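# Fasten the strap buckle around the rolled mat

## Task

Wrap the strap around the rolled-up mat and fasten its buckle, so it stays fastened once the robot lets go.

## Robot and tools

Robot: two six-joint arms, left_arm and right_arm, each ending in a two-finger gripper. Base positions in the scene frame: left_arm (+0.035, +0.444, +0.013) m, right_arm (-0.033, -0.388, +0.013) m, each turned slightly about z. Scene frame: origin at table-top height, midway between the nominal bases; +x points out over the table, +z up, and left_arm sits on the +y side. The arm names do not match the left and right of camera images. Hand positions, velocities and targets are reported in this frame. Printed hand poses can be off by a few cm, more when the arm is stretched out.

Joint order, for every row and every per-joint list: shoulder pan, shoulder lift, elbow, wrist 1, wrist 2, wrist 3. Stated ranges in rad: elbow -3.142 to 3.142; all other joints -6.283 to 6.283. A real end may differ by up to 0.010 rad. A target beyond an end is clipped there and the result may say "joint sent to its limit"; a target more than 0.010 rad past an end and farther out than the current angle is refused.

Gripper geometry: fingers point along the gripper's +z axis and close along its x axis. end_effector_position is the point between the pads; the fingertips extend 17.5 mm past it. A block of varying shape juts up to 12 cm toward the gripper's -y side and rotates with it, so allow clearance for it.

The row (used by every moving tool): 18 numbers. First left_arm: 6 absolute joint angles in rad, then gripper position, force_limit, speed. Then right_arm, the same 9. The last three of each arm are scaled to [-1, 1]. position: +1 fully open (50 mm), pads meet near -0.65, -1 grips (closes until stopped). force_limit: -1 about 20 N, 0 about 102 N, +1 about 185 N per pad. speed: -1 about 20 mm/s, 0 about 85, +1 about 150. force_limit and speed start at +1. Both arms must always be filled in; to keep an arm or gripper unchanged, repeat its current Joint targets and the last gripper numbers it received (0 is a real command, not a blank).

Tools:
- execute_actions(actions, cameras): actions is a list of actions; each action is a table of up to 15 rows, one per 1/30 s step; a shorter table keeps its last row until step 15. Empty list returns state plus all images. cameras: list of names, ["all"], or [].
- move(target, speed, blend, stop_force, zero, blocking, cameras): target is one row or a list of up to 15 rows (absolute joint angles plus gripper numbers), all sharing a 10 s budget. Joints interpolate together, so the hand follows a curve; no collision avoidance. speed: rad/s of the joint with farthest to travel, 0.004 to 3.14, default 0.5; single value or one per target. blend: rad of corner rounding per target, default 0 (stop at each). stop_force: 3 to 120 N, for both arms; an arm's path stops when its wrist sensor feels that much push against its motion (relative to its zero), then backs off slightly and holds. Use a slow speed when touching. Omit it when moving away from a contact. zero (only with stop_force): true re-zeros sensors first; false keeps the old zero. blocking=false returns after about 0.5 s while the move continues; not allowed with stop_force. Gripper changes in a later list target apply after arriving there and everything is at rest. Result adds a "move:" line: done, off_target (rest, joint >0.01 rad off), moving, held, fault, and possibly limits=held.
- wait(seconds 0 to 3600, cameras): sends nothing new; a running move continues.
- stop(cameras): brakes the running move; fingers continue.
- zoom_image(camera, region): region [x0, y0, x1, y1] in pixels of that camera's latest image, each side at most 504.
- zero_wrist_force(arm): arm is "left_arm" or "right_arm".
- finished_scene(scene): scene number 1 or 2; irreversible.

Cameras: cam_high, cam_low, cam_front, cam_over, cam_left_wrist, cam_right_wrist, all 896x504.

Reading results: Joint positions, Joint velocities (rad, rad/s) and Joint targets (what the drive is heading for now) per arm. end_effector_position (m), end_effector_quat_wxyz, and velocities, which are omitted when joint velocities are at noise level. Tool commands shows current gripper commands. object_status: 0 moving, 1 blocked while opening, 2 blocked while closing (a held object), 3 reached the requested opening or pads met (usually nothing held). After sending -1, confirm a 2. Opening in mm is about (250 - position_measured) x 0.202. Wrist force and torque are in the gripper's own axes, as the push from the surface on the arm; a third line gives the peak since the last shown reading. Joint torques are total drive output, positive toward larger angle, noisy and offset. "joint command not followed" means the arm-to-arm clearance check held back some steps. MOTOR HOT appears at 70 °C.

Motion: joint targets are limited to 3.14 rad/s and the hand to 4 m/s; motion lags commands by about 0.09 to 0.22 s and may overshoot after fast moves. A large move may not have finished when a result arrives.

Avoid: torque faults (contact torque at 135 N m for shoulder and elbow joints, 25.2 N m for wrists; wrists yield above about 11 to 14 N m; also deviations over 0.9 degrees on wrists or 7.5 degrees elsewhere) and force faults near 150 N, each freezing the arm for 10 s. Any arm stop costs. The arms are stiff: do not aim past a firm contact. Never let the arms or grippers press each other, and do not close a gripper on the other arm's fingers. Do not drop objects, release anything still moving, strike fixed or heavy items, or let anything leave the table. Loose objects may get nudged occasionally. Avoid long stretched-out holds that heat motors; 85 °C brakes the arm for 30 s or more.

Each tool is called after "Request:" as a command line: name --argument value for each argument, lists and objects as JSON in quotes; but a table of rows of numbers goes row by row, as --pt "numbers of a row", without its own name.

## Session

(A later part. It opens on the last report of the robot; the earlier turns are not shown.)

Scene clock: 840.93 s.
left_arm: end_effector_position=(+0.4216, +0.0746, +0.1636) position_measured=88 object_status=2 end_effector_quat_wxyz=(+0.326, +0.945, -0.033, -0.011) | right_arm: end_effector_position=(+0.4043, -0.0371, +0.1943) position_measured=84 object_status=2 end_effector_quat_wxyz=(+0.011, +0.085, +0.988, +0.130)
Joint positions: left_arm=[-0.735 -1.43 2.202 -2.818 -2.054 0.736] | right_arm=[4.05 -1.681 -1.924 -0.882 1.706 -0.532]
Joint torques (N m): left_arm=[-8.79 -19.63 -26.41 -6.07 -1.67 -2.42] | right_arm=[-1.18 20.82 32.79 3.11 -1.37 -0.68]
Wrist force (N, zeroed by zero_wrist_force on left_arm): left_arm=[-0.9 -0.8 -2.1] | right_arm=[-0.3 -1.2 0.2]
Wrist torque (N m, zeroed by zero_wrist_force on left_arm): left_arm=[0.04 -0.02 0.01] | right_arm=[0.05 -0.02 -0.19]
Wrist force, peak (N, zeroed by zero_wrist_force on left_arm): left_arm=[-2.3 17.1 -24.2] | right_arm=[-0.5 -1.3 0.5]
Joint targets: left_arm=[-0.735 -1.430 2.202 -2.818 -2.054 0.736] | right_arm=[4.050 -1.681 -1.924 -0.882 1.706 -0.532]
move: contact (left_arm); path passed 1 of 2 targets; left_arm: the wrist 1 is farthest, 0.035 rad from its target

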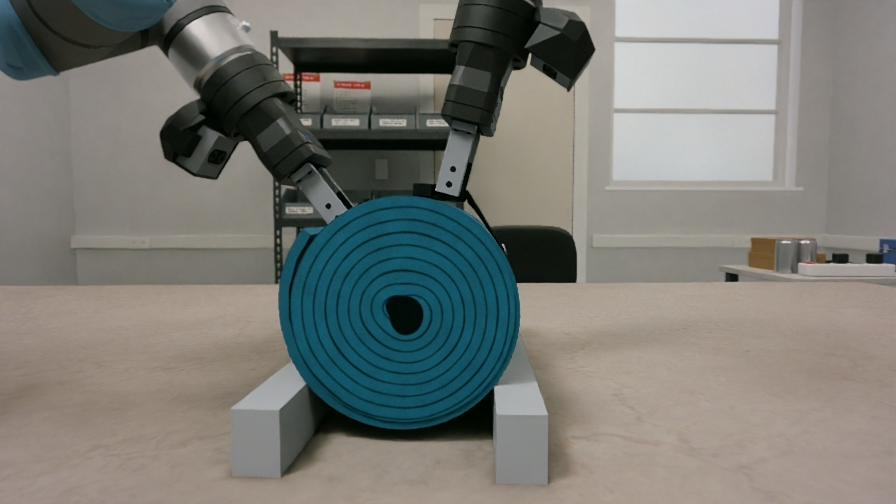

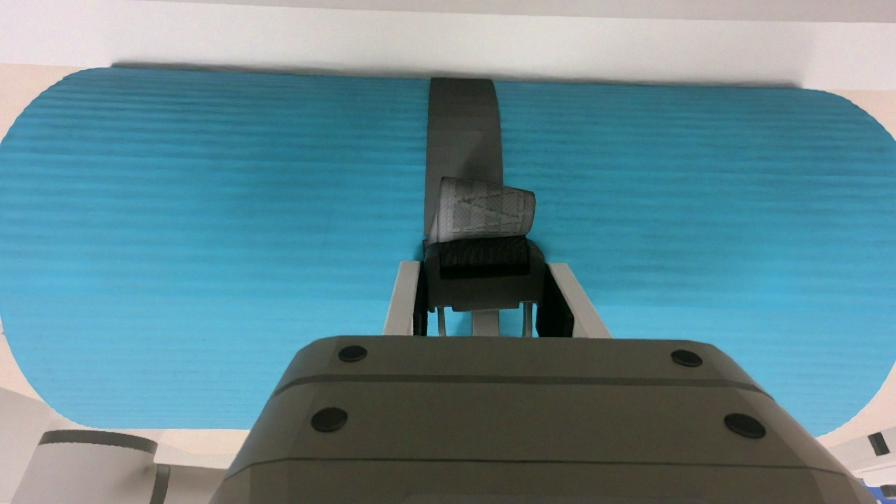

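Request:
move --target '[-0.735,-1.43,2.202,-2.818,-2.054,0.736,1,0,-1,4.05,-1.681,-1.924,-0.882,1.706,-0.532,-1,-0.6,-1]' --cameras '["cam_front","cam_left_wrist"]'

Request:
zoom_image --camera "cam_front" --region '[250, 120, 500, 260]'

Scene clock: 845.23 s.
left_arm: end_effector_position=(+0.4216, +0.0744, +0.1640) position_measured=3 object_status=0 end_effector_quat_wxyz=(+0.326, +0.945, -0.034, -0.011) | right_arm: end_effector_position=(+0.4043, -0.0371, +0.1943) position_measured=84 object_status=2 end_effector_quat_wxyz=(+0.011, +0.085, +0.988, +0.130)
Joint positions: left_arm=[-0.735 -1.43 2.202 -2.818 -2.054 0.736] | right_arm=[4.05 -1.681 -1.924 -0.882 1.706 -0.532]
Joint torques (N m): left_arm=[-6.43 -36.01 -14.69 -2.1 -2.71 2.39] | right_arm=[-0.46 20.69 33.03 3.04 -1.26 -0.48]
Wrist force (N, zeroed by zero_wrist_force on left_arm): left_arm=[1.1 0.3 -2.3] | right_arm=[-0.4 -1.1 0.2]
Wrist torque (N m, zeroed by zero_wrist_force on left_arm): left_arm=[0.03 -0.01 0.01] | right_arm=[0.04 -0.01 -0.19]
Wrist force, peak (N, zeroed by zero_wrist_force on left_arm): left_arm=[-1.1 -0.5 -2.4] | right_arm=[-0.5 -1.3 0.5]
Joint targets: left_arm=[-0.735 -1.430 2.202 -2.818 -2.054 0.736] | right_arm=[4.050 -1.681 -1.924 -0.882 1.706 -0.532]
move: done

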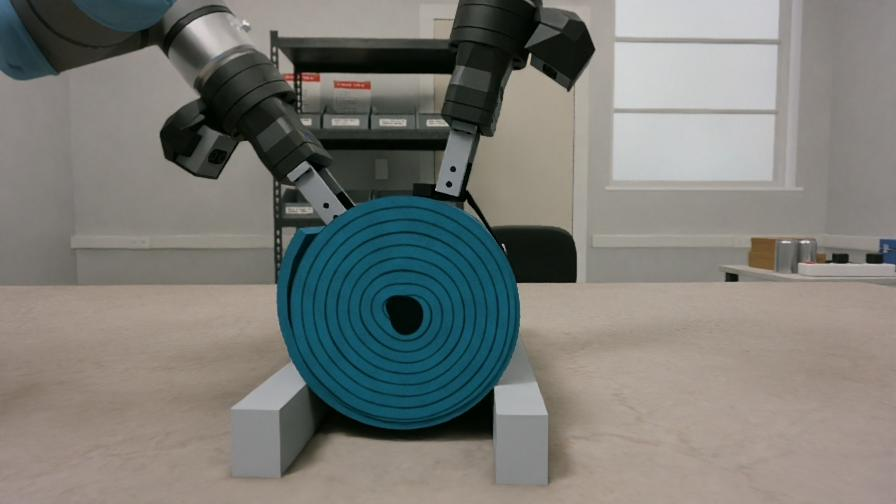

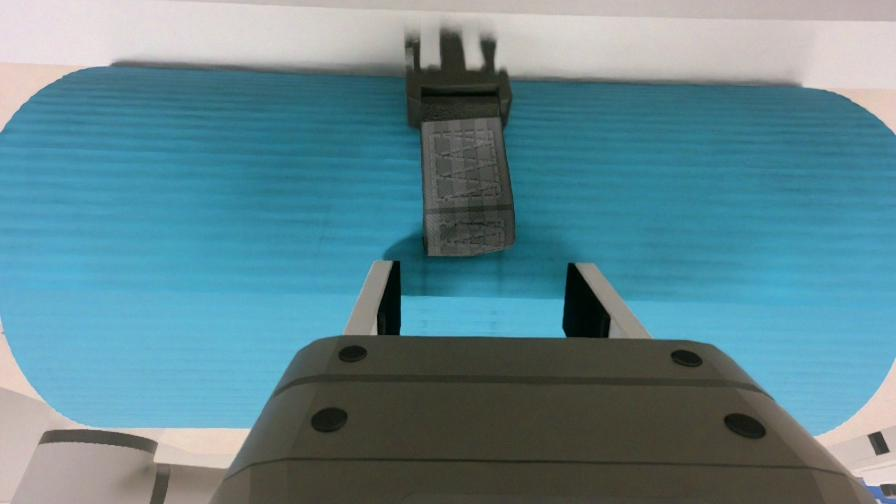

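Scaled by 2.016.

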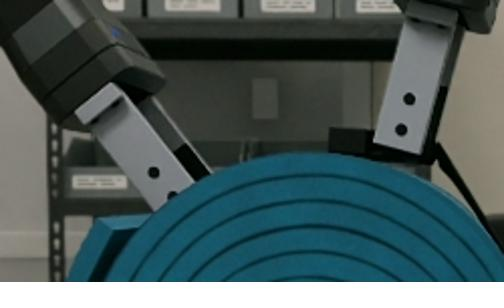

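Request:
wait --seconds 0.5 --cameras '["all"]'

Scene clock: 848.07 s.
left_arm: end_effector_position=(+0.4216, +0.0744, +0.1640) position_measured=3 object_status=3 end_effector_quat_wxyz=(+0.326, +0.945, -0.034, -0.011) | right_arm: end_effector_position=(+0.4043, -0.0371, +0.1943) position_measured=84 object_status=2 end_effector_quat_wxyz=(+0.011, +0.085, +0.988, +0.130)
Joint positions: left_arm=[-0.735 -1.43 2.202 -2.818 -2.054 0.736] | right_arm=[4.05 -1.681 -1.924 -0.882 1.706 -0.532]
Joint torques (N m): left_arm=[0.72 -35.22 -14.24 -1.72 -2.29 2.36] | right_arm=[-0.4 21.46 32.85 3.15 -1.36 -0.66]
Wrist force (N, zeroed by zero_wrist_force on left_arm): left_arm=[1.0 0.3 -1.9] | right_arm=[-0.6 -1.1 0.2]
Wrist torque (N m, zeroed by zero_wrist_force on left_arm): left_arm=[0.04 -0.01 0.01] | right_arm=[0.06 0.02 -0.19]
Wrist force, peak (N, zeroed by zero_wrist_force on left_arm): left_arm=[1.2 0.4 -2.2] | right_arm=[-0.3 -1.4 0.4]
Joint targets: left_arm=[-0.735 -1.430 2.202 -2.818 -2.054 0.736] | right_arm=[4.050 -1.681 -1.924 -0.882 1.706 -0.532]
Tool commands: left_gripper/position=+1.0 left_gripper/force_limit=+0.0 left_gripper/speed=-1.0 right_gripper/position=-1.0 right_gripper/force_limit=-0.6 right_gripper/speed=-1.0
wait: 0.50 s; at rest from the start

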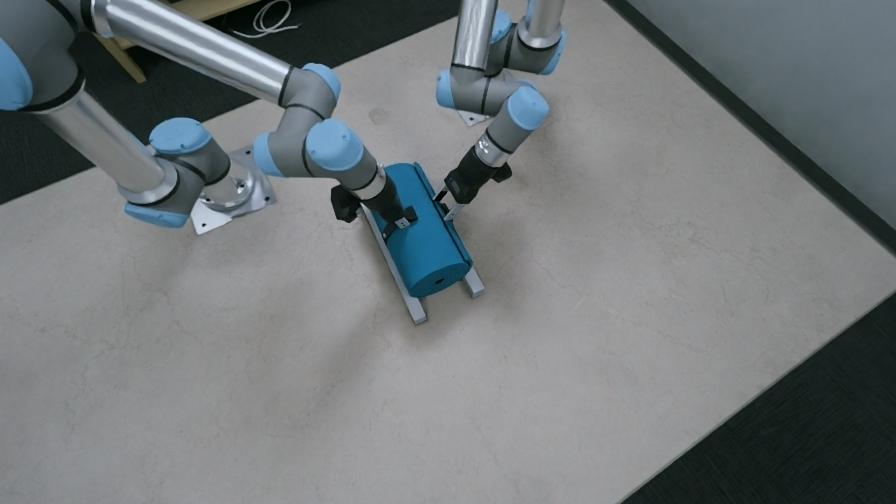

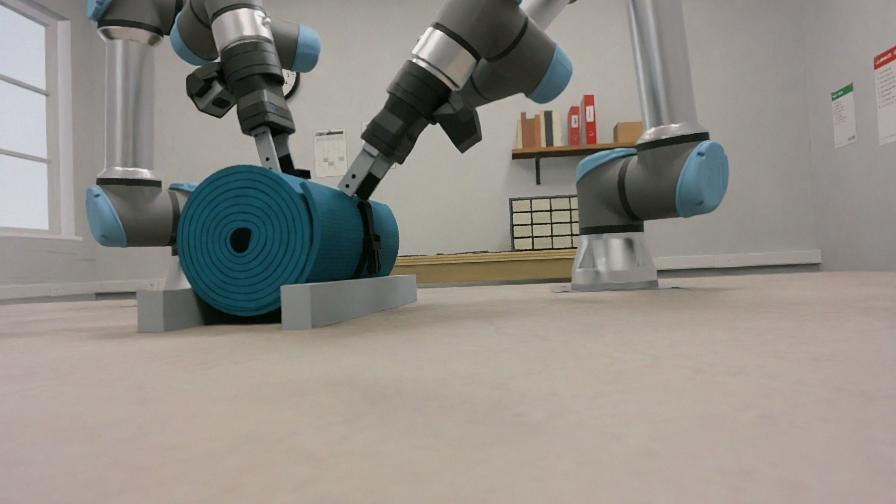

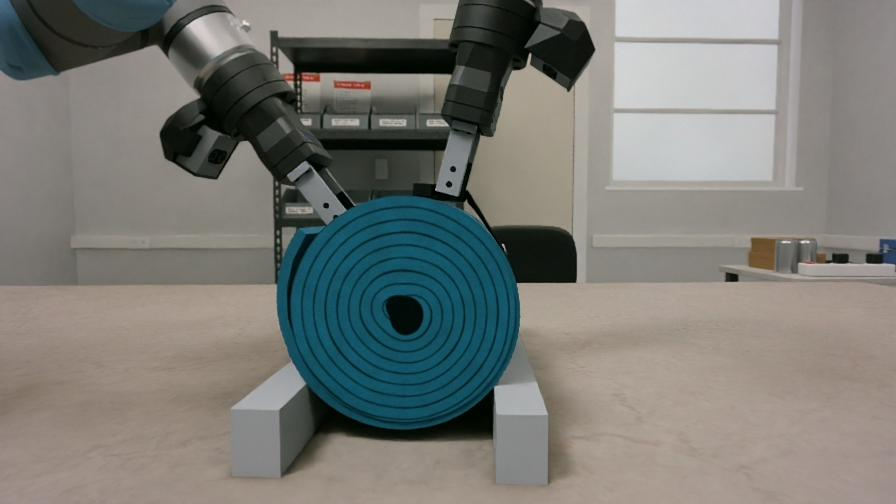

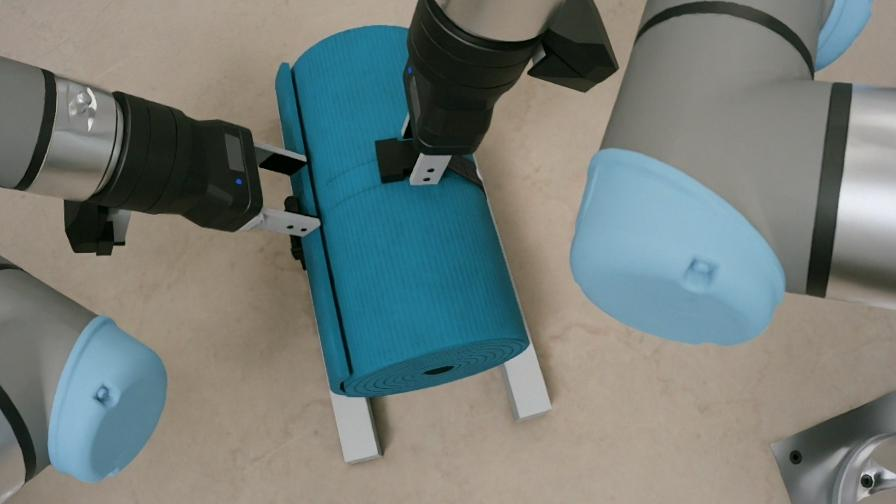

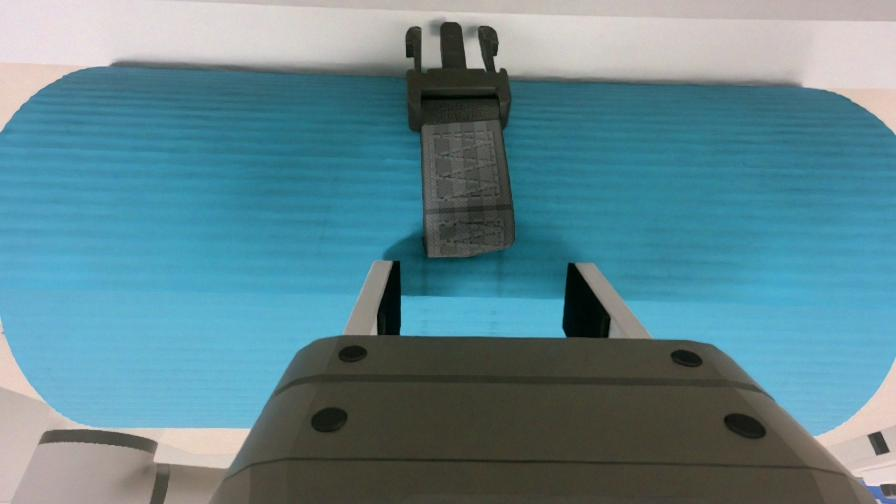

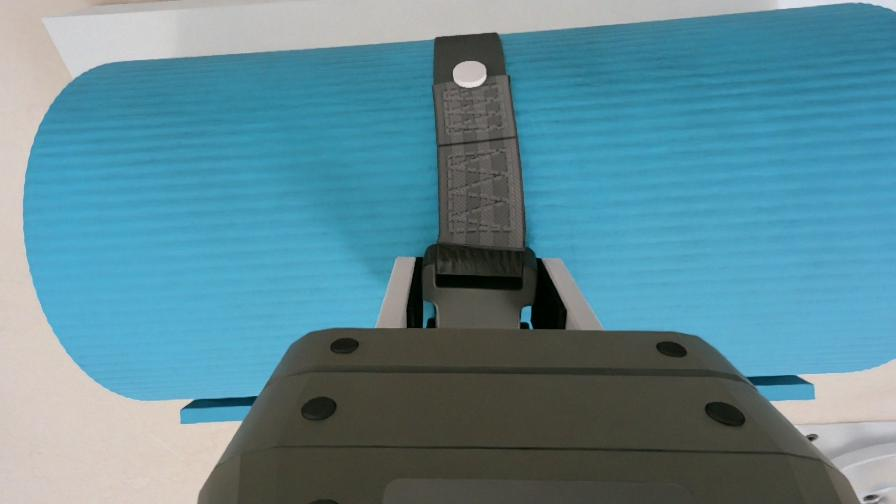

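Request:
zoom_image --camera "cam_left_wrist" --region '[340, 10, 600, 300]'

Request:
zoom_image --camera "cam_low" --region '[320, 160, 420, 300]'

Scaled by 1.738.

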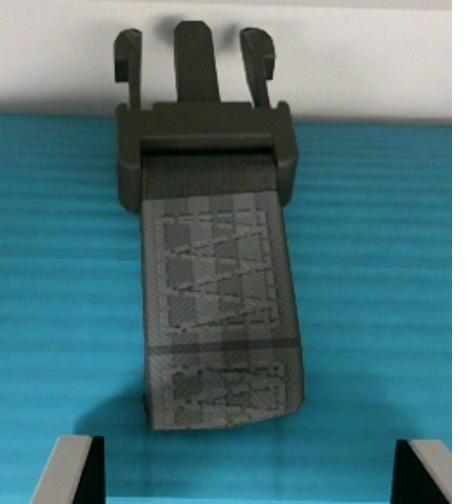

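Scaled by 3.600.

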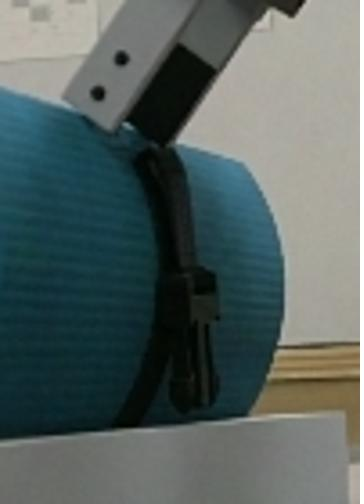

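Request:
move --pt "-0.7121 -1.4761 2.1978 -2.7559 -2.0637 0.7583 1 0 -1 4.05 -1.681 -1.924 -0.882 1.706 -0.532 -1 -0.6 -1" --pt "-0.4791 -1.1388 2.3553 -3.4136 -2.4764 0.8274 1 0 -1 4.05 -1.681 -1.924 -0.882 1.706 -0.532 -1 -0.6 -1" --speed 0.5 --blend '[0.03,0]' --cameras '["cam_front","cam_left_wrist"]'

Scene clock: 913.77 s.
left_arm: end_effector_position=(+0.4207, +0.1354, +0.1221) position_measured=3 object_status=3 end_effector_quat_wxyz=(+0.499, +0.865, -0.043, -0.025) | right_arm: end_effector_position=(+0.4043, -0.0371, +0.1944) position_measured=84 object_status=2 end_effector_quat_wxyz=(+0.011, +0.085, +0.988, +0.130)
Joint positions: left_arm=[-0.479 -1.139 2.355 -3.413 -2.476 0.827] | right_arm=[4.05 -1.681 -1.924 -0.882 1.706 -0.532]
Joint torques (N m): left_arm=[0.02 -33.49 -17.84 -4.43 -0.94 -2.47] | right_arm=[0.96 21.42 24.08 3.21 -1.18 -0.41]
Wrist force (N, zeroed by zero_wrist_force on left_arm): left_arm=[-2.1 4.0 1.4] | right_arm=[0.1 1.1 -1.6]
Wrist torque (N m, zeroed by zero_wrist_force on left_arm): left_arm=[0.09 0.10 -0.12] | right_arm=[0.13 0.01 -0.17]
Wrist force, peak (N, zeroed by zero_wrist_force on left_arm): left_arm=[8.9 40.8 -102.9] | right_arm=[0.3 1.6 -2.2]
Joint targets: left_arm=[-0.479 -1.139 2.355 -3.414 -2.476 0.827] | right_arm=[4.050 -1.681 -1.924 -0.882 1.706 -0.532]
move: done

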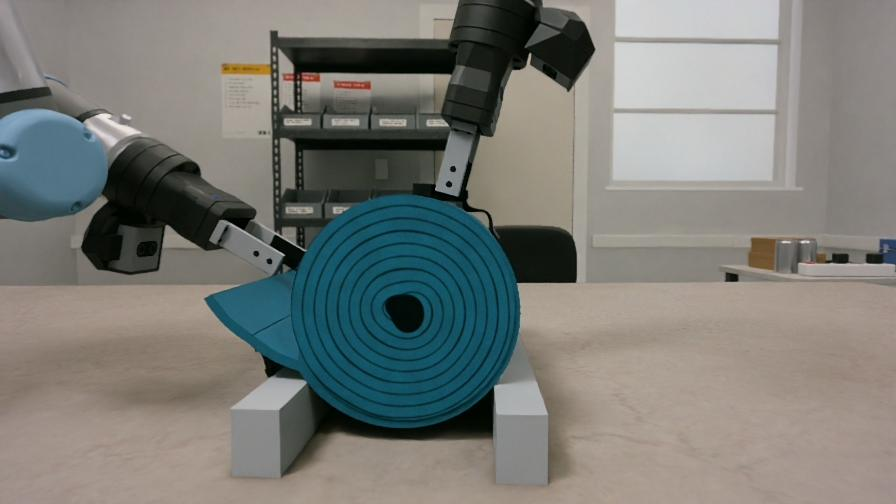

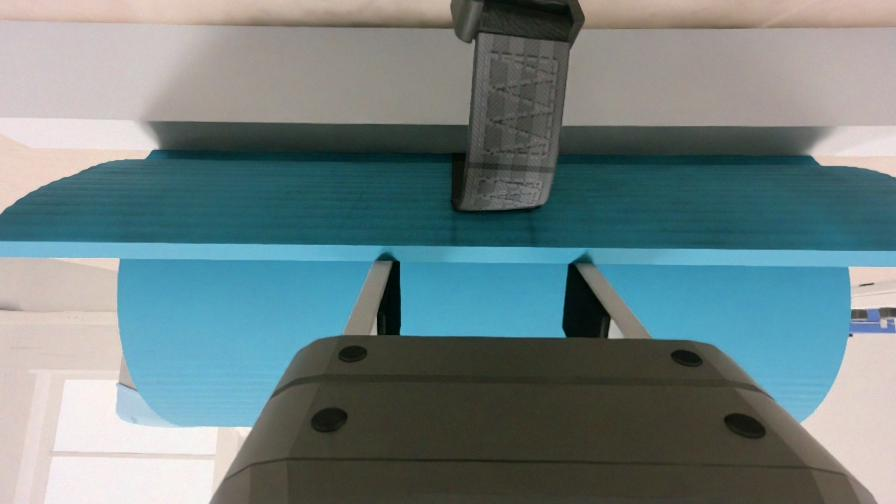

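Request:
move --target '[-0.479,-1.4151,2.3009,-3.0829,-2.4764,0.8274,1,0,-1,4.05,-1.681,-1.924,-0.882,1.706,-0.532,-1,-0.6,-1]' --speed 0.12 --cameras '["cam_front","cam_left_wrist","cam_over","cam_low"]'

Scene clock: 923.90 s.
left_arm: end_effector_position=(+0.4209, +0.1354, +0.2203) position_measured=3 object_status=3 end_effector_quat_wxyz=(+0.499, +0.865, -0.043, -0.025) end_effector_velocity=(+0.000, +0.000, -0.002) end_effector_angular_velocity=(+0.001, -0.001, +0.001) | right_arm: end_effector_position=(+0.4043, -0.0371, +0.1943) position_measured=84 object_status=2 end_effector_quat_wxyz=(+0.011, +0.085, +0.988, +0.130)
Joint positions: left_arm=[-0.479 -1.415 2.301 -3.083 -2.476 0.827] | right_arm=[4.05 -1.681 -1.924 -0.882 1.706 -0.532]
Joint velocities: left_arm=[0.001 0.004 0.002 -0.006 0.001 0] | right_arm=[within noise]
Joint torques (N m): left_arm=[8.5 -18.06 -13.01 -5.49 -2.09 -2.4] | right_arm=[1.09 21.14 16.95 3.25 -1.18 -0.28]
Wrist force (N, zeroed by zero_wrist_force on left_arm): left_arm=[-0.2 0.7 0.6] | right_arm=[0.0 1.2 -1.4]
Wrist torque (N m, zeroed by zero_wrist_force on left_arm): left_arm=[0.13 0.10 -0.05] | right_arm=[0.13 0.02 -0.17]
Wrist force, peak (N, zeroed by zero_wrist_force on left_arm): left_arm=[-2.2 4.2 1.2] | right_arm=[0.1 1.4 -1.8]
Joint targets: left_arm=[-0.479 -1.415 2.301 -3.083 -2.476 0.827] | right_arm=[4.050 -1.681 -1.924 -0.882 1.706 -0.532]
move: done
Images, in order (width x height): cam_low 896x504, cam_front 896x504, cam_over 896x504, cam_left_wrist 896x504.

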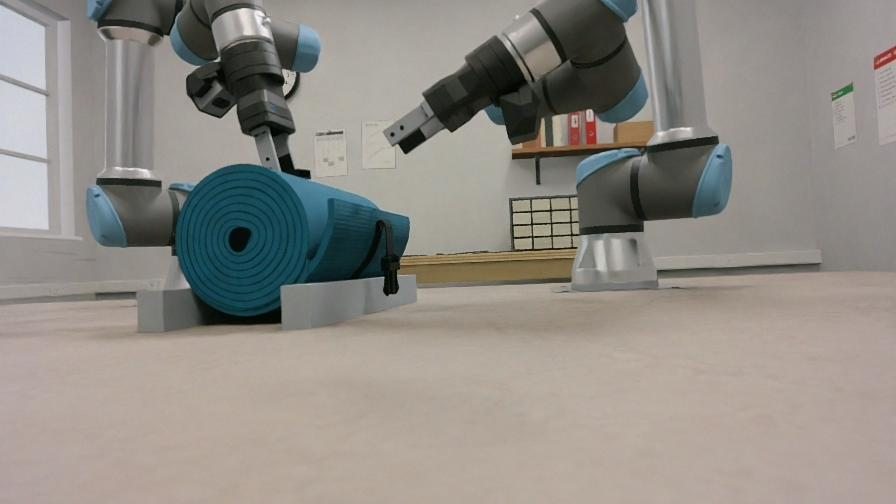

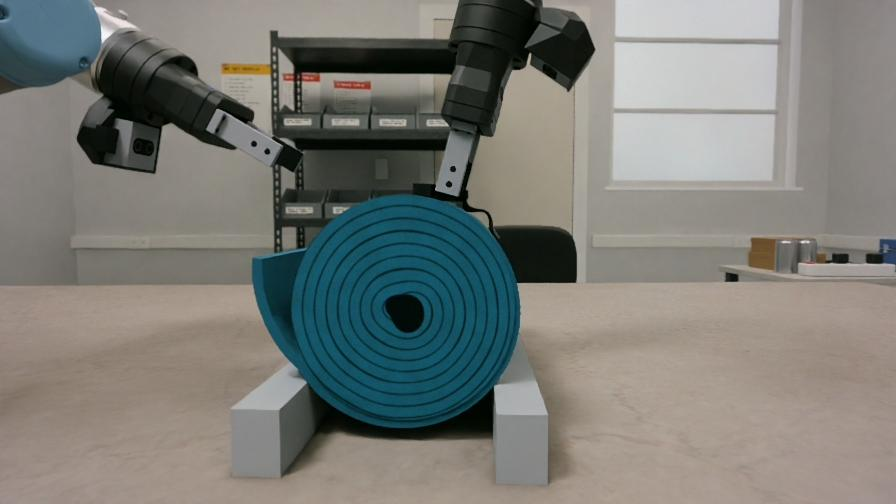

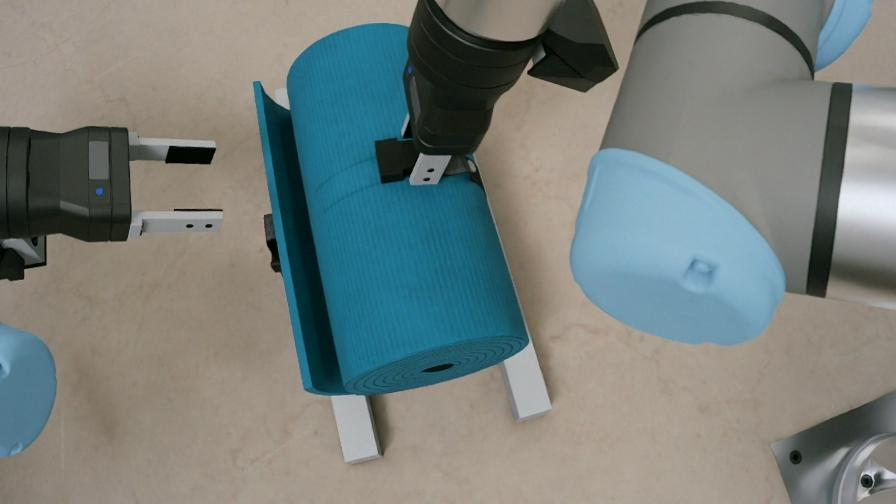

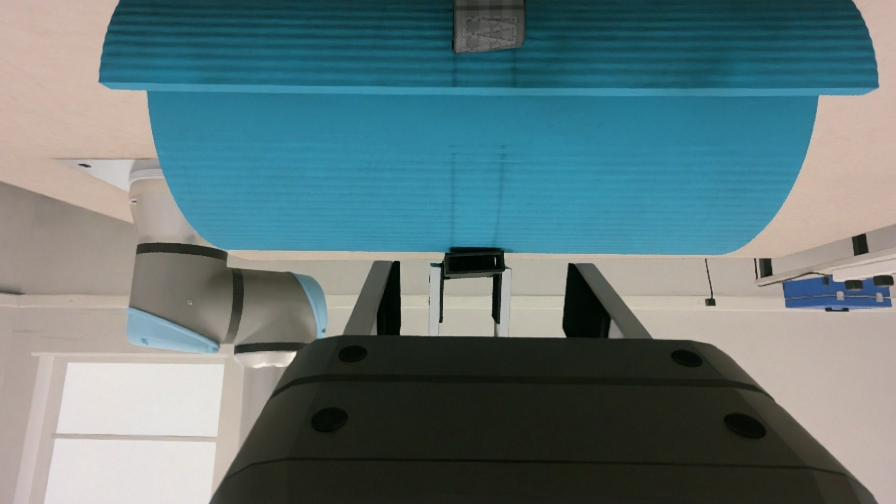

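Request:
move --target '[-0.4022,-1.0706,2.3593,-3.4003,-2.5188,0.9343,1,0,-1,4.05,-1.681,-1.924,-0.882,1.706,-0.532,-1,-0.6,-1]' --speed 0.4 --cameras '["cam_low","cam_left_wrist"]'

Scene clock: 951.63 s.
left_arm: end_effector_position=(+0.4294, +0.1654, +0.0932) position_measured=3 object_status=3 end_effector_quat_wxyz=(+0.499, +0.865, -0.043, -0.025) | right_arm: end_effector_position=(+0.4043, -0.0371, +0.1943) position_measured=84 object_status=2 end_effector_quat_wxyz=(+0.011, +0.085, +0.988, +0.130)
Joint positions: left_arm=[-0.402 -1.071 2.359 -3.4 -2.519 0.934] | right_arm=[4.05 -1.681 -1.924 -0.882 1.706 -0.532]
Joint torques (N m): left_arm=[-6.82 -29.77 -16.17 -2.91 0.18 -2.5] | right_arm=[2.91 21.18 16.57 3.27 -0.9 -0.16]
Wrist force (N, zeroed by zero_wrist_force on left_arm): left_arm=[-0.2 0.6 0.3] | right_arm=[0.3 1.1 -1.9]
Wrist torque (N m, zeroed by zero_wrist_force on left_arm): left_arm=[0.11 0.11 0.01] | right_arm=[0.12 -0.03 -0.17]
Wrist force, peak (N, zeroed by zero_wrist_force on left_arm): left_arm=[-0.7 3.1 -0.4] | right_arm=[0.1 1.3 -1.9]
Joint targets: left_arm=[-0.402 -1.071 2.359 -3.400 -2.519 0.934] | right_arm=[4.050 -1.681 -1.924 -0.882 1.706 -0.532]
move: done

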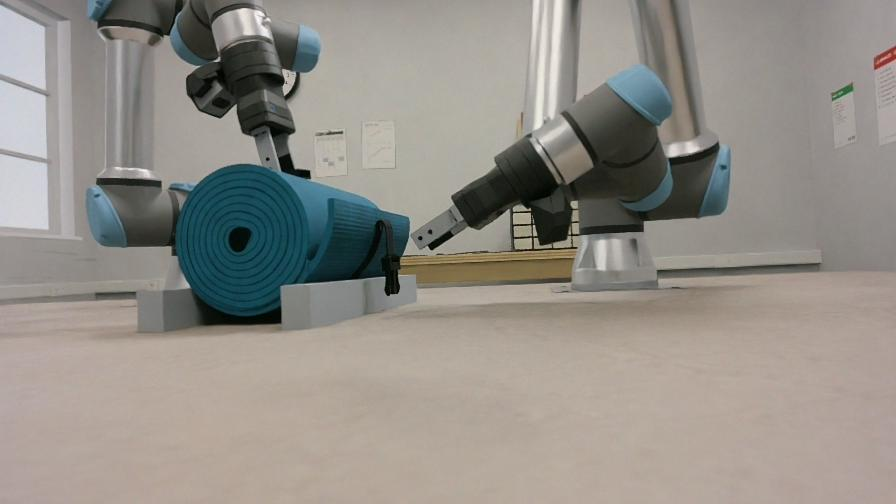

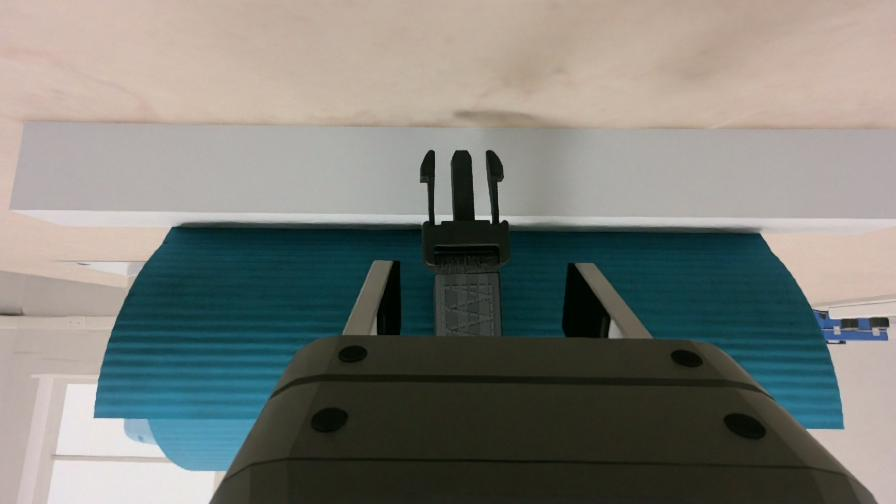

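Request:
move --target '[-0.5214,-0.9317,2.3173,-3.6245,-2.4509,0.7734,1,0,-1,4.05,-1.681,-1.924,-0.882,1.706,-0.532,-1,-0.6,-1]' --speed 0.1 --stop_force 10 --cameras '["cam_low","cam_left_wrist"]'

Scene clock: 959.83 s.
left_arm: end_effector_position=(+0.4245, +0.1132, +0.0630) position_measured=3 object_status=3 end_effector_quat_wxyz=(+0.499, +0.865, -0.043, -0.025) | right_arm: end_effector_position=(+0.4043, -0.0371, +0.1943) position_measured=84 object_status=2 end_effector_quat_wxyz=(+0.011, +0.085, +0.988, +0.130)
Joint positions: left_arm=[-0.521 -0.932 2.317 -3.624 -2.451 0.773] | right_arm=[4.05 -1.681 -1.924 -0.882 1.706 -0.532]
Joint torques (N m): left_arm=[9.74 -44.97 -1.4 -0.9 -3.11 2.38] | right_arm=[3.96 21.75 16.62 3.37 -0.9 0.06]
Wrist force (N, zeroed by zero_wrist_force on left_arm): left_arm=[-0.2 0.6 0.4] | right_arm=[0.3 1.2 -1.8]
Wrist torque (N m, zeroed by zero_wrist_force on left_arm): left_arm=[0.11 0.11 0.03] | right_arm=[0.15 -0.02 -0.17]
Wrist force, peak (N, zeroed by zero_wrist_force on left_arm): left_arm=[-0.3 0.8 0.6] | right_arm=[0.2 1.4 -1.8]
Joint targets: left_arm=[-0.521 -0.932 2.317 -3.625 -2.451 0.773] | right_arm=[4.050 -1.681 -1.924 -0.882 1.706 -0.532]
move: done

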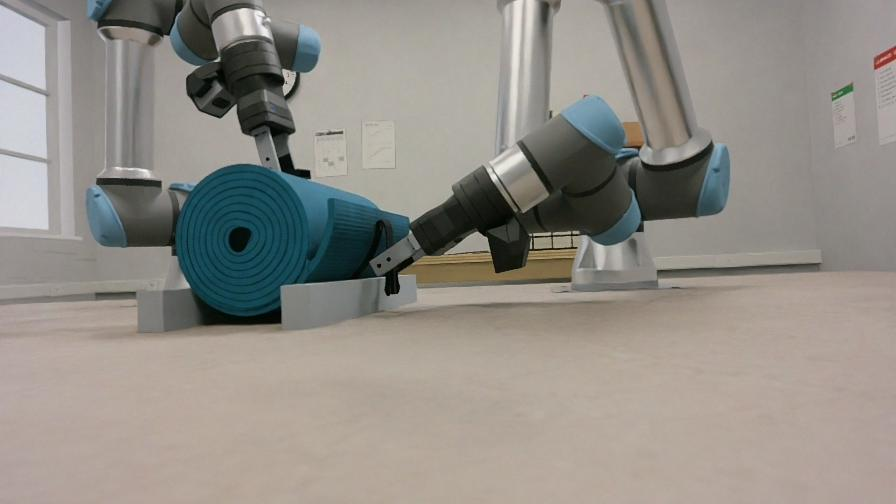

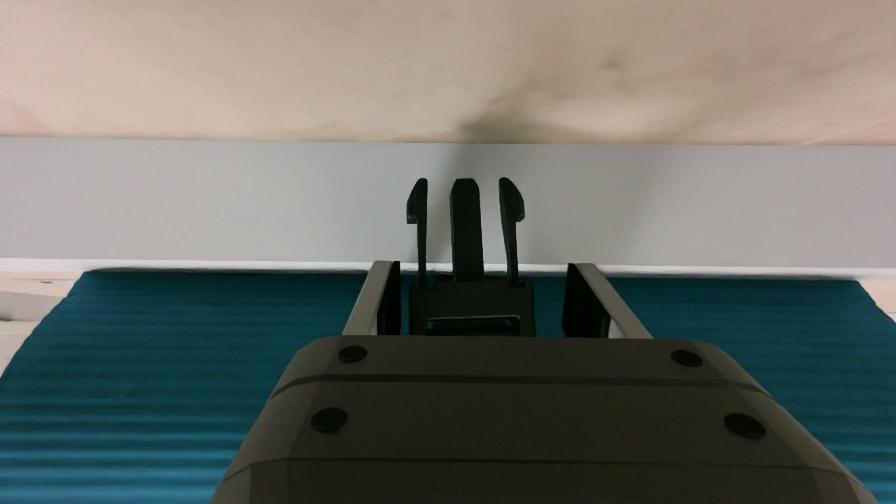

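Request:
move --pt "-0.5214 -0.9317 2.3173 -3.6245 -2.4509 0.7734 -1 -0.3 -1 4.05 -1.681 -1.924 -0.882 1.706 -0.532 -1 -0.6 -1" --pt "-0.5327 -1.2436 2.3422 -3.1762 -2.3155 0.8846 -1 -0.3 -1 3.9014 -1.7209 -2.2085 -0.129 2.0413 -0.5335 -1 -0.6 -1" --speed 0.25 --cameras '["cam_front","cam_left_wrist","cam_low"]'

Scene clock: 994.20 s.
left_arm: end_effector_position=(+0.4283, +0.1182, +0.0807) position_measured=84 object_status=2 end_effector_quat_wxyz=(+0.472, +0.880, -0.042, -0.023) | right_arm: end_effector_position=(+0.4099, -0.0311, +0.1879) position_measured=84 object_status=2 end_effector_quat_wxyz=(+0.013, +0.092, +0.975, +0.202)
Joint positions: left_arm=[-0.526 -1.045 2.326 -3.462 -2.402 0.814] | right_arm=[4.008 -1.691 -2.001 -0.678 1.798 -0.532]
Joint torques (N m): left_arm=[-2.26 -26 -13.94 -5.22 -3.17 -2.53] | right_arm=[-0.8 25.85 19.03 2.6 0.55 0.13]
Wrist force (N, zeroed by zero_wrist_force on left_arm): left_arm=[-0.3 0.4 0.2] | right_arm=[4.7 7.9 -21.8]
Wrist torque (N m, zeroed by zero_wrist_force on left_arm): left_arm=[0.09 0.09 -0.04] | right_arm=[0.40 0.52 -0.10]
Wrist force, peak (N, zeroed by zero_wrist_force on left_arm): left_arm=[-0.4 0.8 0.5] | right_arm=[24.8 -30.4 -130.6]
Joint targets: left_arm=[-0.525 -1.045 2.326 -3.462 -2.402 0.814] | right_arm=[4.008 -1.691 -2.001 -0.678 1.798 -0.532]
Tool commands: left_gripper/position=-1.0 left_gripper/force_limit=-0.3 left_gripper/speed=-1.0 right_gripper/position=-1.0 right_gripper/force_limit=-0.6 right_gripper/speed=-1.0
FORCE FAULT: contact force on the right arm reached its limit, and that arm stopped. The contact can be on any part of that arm, not only on its tool. That arm's remaining commands of this call were not run. That arm is still stopped at the end of this call. That arm stays stopped for about 9 more seconds. Until then a move that you send moves the other arm only, and its call returns only when the move has ended. Once the stop has ended, the next robot result says so. If the stop ends while you think or write, that arm runs what you send next. While its stop runs, that arm takes no new command, but its gripper still runs the gripper command that each later call begins with. Until it ends, the stop uses up actions while you think or wait. An arm that is not stopped still takes commands.
move: fault (right_arm), off_target (left_arm; braked at the fault stop of right_arm); path passed 1 of 2 targets; left_arm: the wrist 1 is farthest, 0.286 rad from its target; right_arm: the wrist 1 is farthest, 0.549 rad from its target
Images, in order (width x height): cam_low 896x504, cam_front 896x504, cam_left_wrist 896x504.

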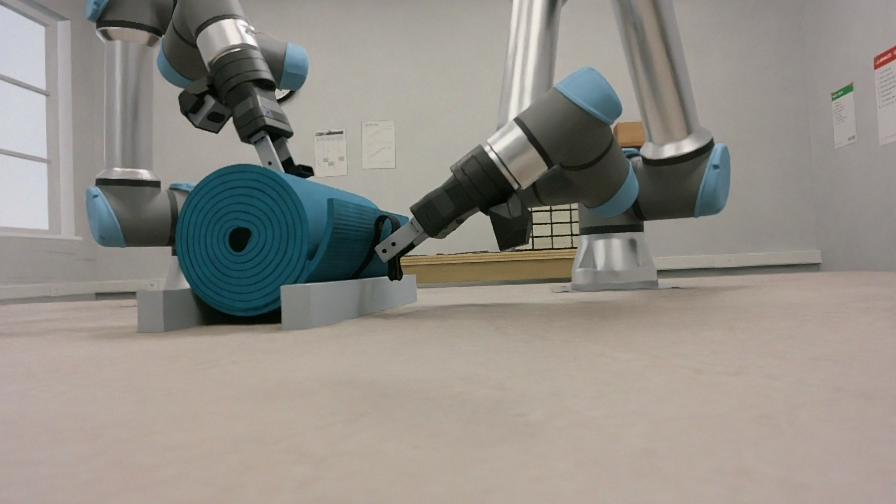

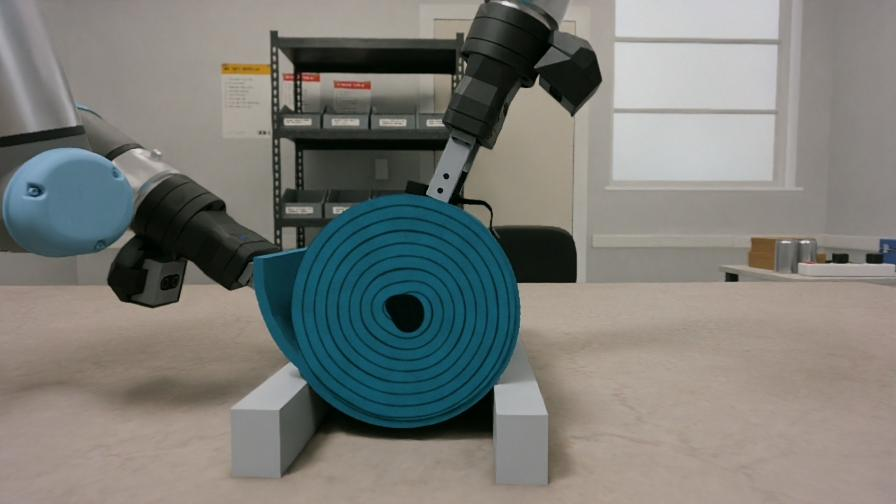

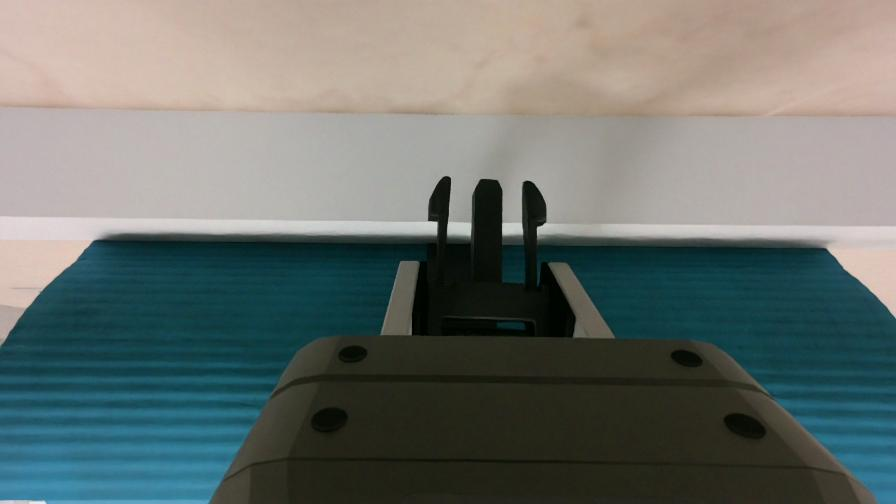

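Request:
move --target '[-0.5327,-1.2436,2.3422,-3.1762,-2.3155,0.8846,-1,-0.3,-1,4.008,-1.691,-2.001,-0.678,1.798,-0.532,-1,-0.6,-1]' --speed 0.25

Request:
wait --seconds 5

Request:
move --pt "-0.5327 -1.2436 2.3422 -3.1762 -2.3155 0.8846 -1 -0.3 -1 4.008 -1.65 -1.978 -0.742 1.798 -0.532 -1 -0.6 -1" --pt "-0.5327 -1.2436 2.3422 -3.1762 -2.3155 0.8846 -1 -0.3 -1 3.9014 -1.6801 -2.1853 -0.193 2.0413 -0.5335 -1 -0.6 -1" --speed 0.25 --cameras '["cam_front","cam_right_wrist"]'

Scene clock: 1004.93 s.
left_arm: end_effector_position=(+0.4243, +0.1354, +0.1102) position_measured=84 object_status=2 end_effector_quat_wxyz=(+0.422, +0.905, -0.045, -0.021) | right_arm: end_effector_position=(+0.4099, -0.0311, +0.1879) position_measured=84 object_status=2 end_effector_quat_wxyz=(+0.013, +0.092, +0.975, +0.202)
Joint positions: left_arm=[-0.533 -1.244 2.342 -3.176 -2.315 0.885] | right_arm=[4.008 -1.691 -2.001 -0.678 1.798 -0.532]
Joint torques (N m): left_arm=[-1.85 -28.19 -17.91 -4.75 -3.1 -2.56] | right_arm=[-0.64 25.36 19.33 2.58 0.53 0.16]
Wrist force (N, zeroed by zero_wrist_force on left_arm): left_arm=[-0.3 0.9 0.2] | right_arm=[4.5 7.7 -21.8]
Wrist torque (N m, zeroed by zero_wrist_force on left_arm): left_arm=[0.17 0.08 -0.02] | right_arm=[0.38 0.56 -0.09]
Wrist force, peak (N, zeroed by zero_wrist_force on left_arm): left_arm=[-0.3 1.3 -0.4] | right_arm=[4.6 8.2 -22.2]
Joint targets: left_arm=[-0.533 -1.244 2.342 -3.176 -2.316 0.885] | right_arm=[4.008 -1.691 -2.001 -0.678 1.798 -0.532]
Tool commands: left_gripper/position=-1.0 left_gripper/force_limit=-0.3 left_gripper/speed=-1.0 right_gripper/position=-1.0 right_gripper/force_limit=-0.6 right_gripper/speed=-1.0
FORCE FAULT, CONTINUED: the right arm's stop, for the force fault that an earlier result reported, is over. The rest of the stop counts as 18 of the actions that you can send in this scene. That arm was still stopped when this call began, so it ran no command of this call. During its stop the right arm's controller moved it back a little. That arm's target is now where it stood when the stop ended, not its last command. That arm accepts commands again.
move: done (left_arm), not run (right_arm; its earlier fault stop)

Scene clock: 1009.93 s.
left_arm: end_effector_position=(+0.4244, +0.1354, +0.1102) position_measured=84 object_status=2 end_effector_quat_wxyz=(+0.422, +0.905, -0.045, -0.021) | right_arm: end_effector_position=(+0.4099, -0.0311, +0.1879) position_measured=84 object_status=2 end_effector_quat_wxyz=(+0.013, +0.092, +0.975, +0.202)
Joint positions: left_arm=[-0.533 -1.244 2.342 -3.176 -2.316 0.885] | right_arm=[4.008 -1.691 -2.001 -0.678 1.798 -0.532]
Joint torques (N m): left_arm=[7.99 -25.48 -21.72 -1.36 -2.87 -2.33] | right_arm=[-0.56 8.01 4.89 -0.1 0.41 0.15]
Wrist force (N, zeroed by zero_wrist_force on left_arm): left_arm=[-0.2 0.9 0.1] | right_arm=[4.6 7.7 -21.6]
Wrist torque (N m, zeroed by zero_wrist_force on left_arm): left_arm=[0.16 0.06 -0.01] | right_arm=[0.41 0.55 -0.09]
Wrist force, peak (N, zeroed by zero_wrist_force on left_arm): left_arm=[-0.1 1.2 0.1] | right_arm=[4.7 7.7 -22.0]
Joint targets: left_arm=[-0.533 -1.244 2.342 -3.176 -2.316 0.885] | right_arm=[4.008 -1.691 -2.001 -0.678 1.798 -0.532]
Tool commands: left_gripper/position=-1.0 left_gripper/force_limit=-0.3 left_gripper/speed=-1.0 right_gripper/position=-1.0 right_gripper/force_limit=-0.6 right_gripper/speed=-1.0
wait: 5.00 s; at rest by 0.17 s

Scene clock: 1013.17 s.
left_arm: end_effector_position=(+0.4244, +0.1354, +0.1102) position_measured=84 object_status=2 end_effector_quat_wxyz=(+0.422, +0.905, -0.045, -0.021) | right_arm: end_effector_position=(+0.4039, -0.0378, +0.2152) position_measured=84 object_status=2 end_effector_quat_wxyz=(+0.033, +0.079, +0.921, +0.381)
Joint positions: left_arm=[-0.533 -1.244 2.342 -3.176 -2.316 0.885] | right_arm=[3.901 -1.68 -2.185 -0.193 2.041 -0.534]
Joint torques (N m): left_arm=[7.11 -25.74 -20.9 -1.5 -2.85 -2.29] | right_arm=[6.91 30.71 31.05 5.03 -1.21 -1.17]
Wrist force (N, zeroed by zero_wrist_force on left_arm): left_arm=[-0.1 0.8 0.3] | right_arm=[-2.0 -3.9 0.0]
Wrist torque (N m, zeroed by zero_wrist_force on left_arm): left_arm=[0.14 0.05 -0.01] | right_arm=[0.04 0.42 -0.40]
Wrist force, peak (N, zeroed by zero_wrist_force on left_arm): left_arm=[-0.2 1.1 0.2] | right_arm=[4.5 8.0 -21.8]
Joint targets: left_arm=[-0.533 -1.244 2.342 -3.176 -2.316 0.885] | right_arm=[3.901 -1.680 -2.185 -0.193 2.041 -0.533]
move: done

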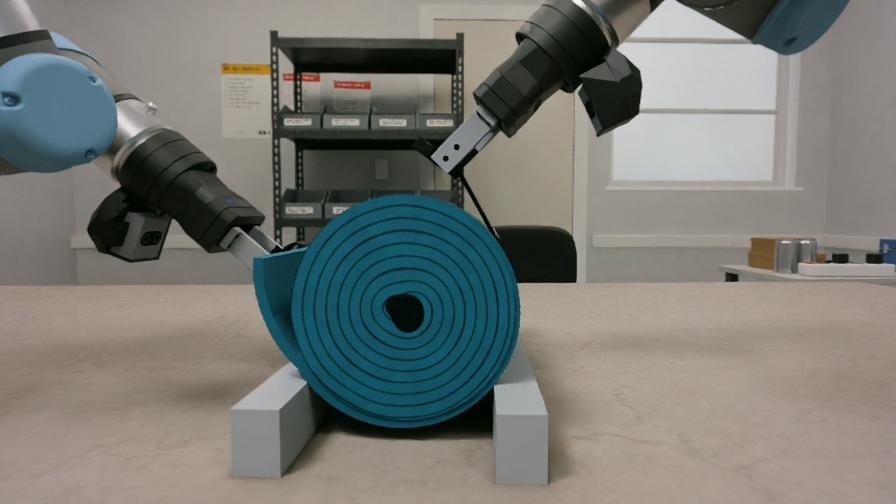

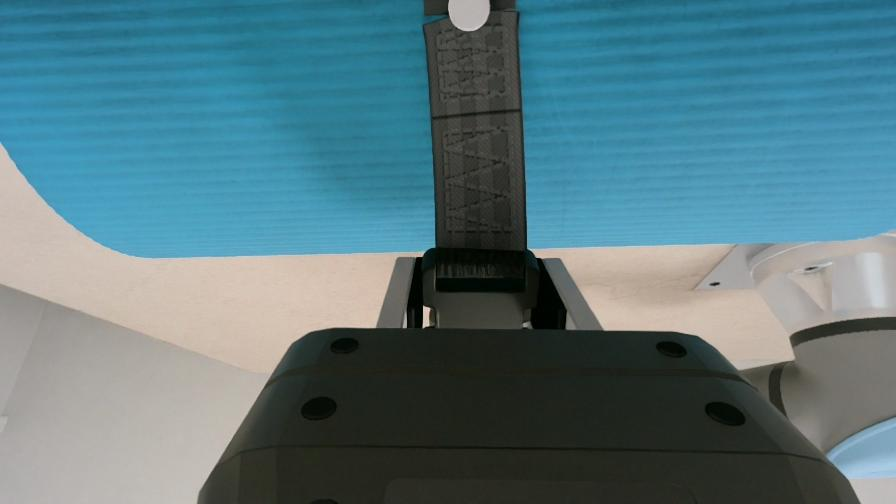

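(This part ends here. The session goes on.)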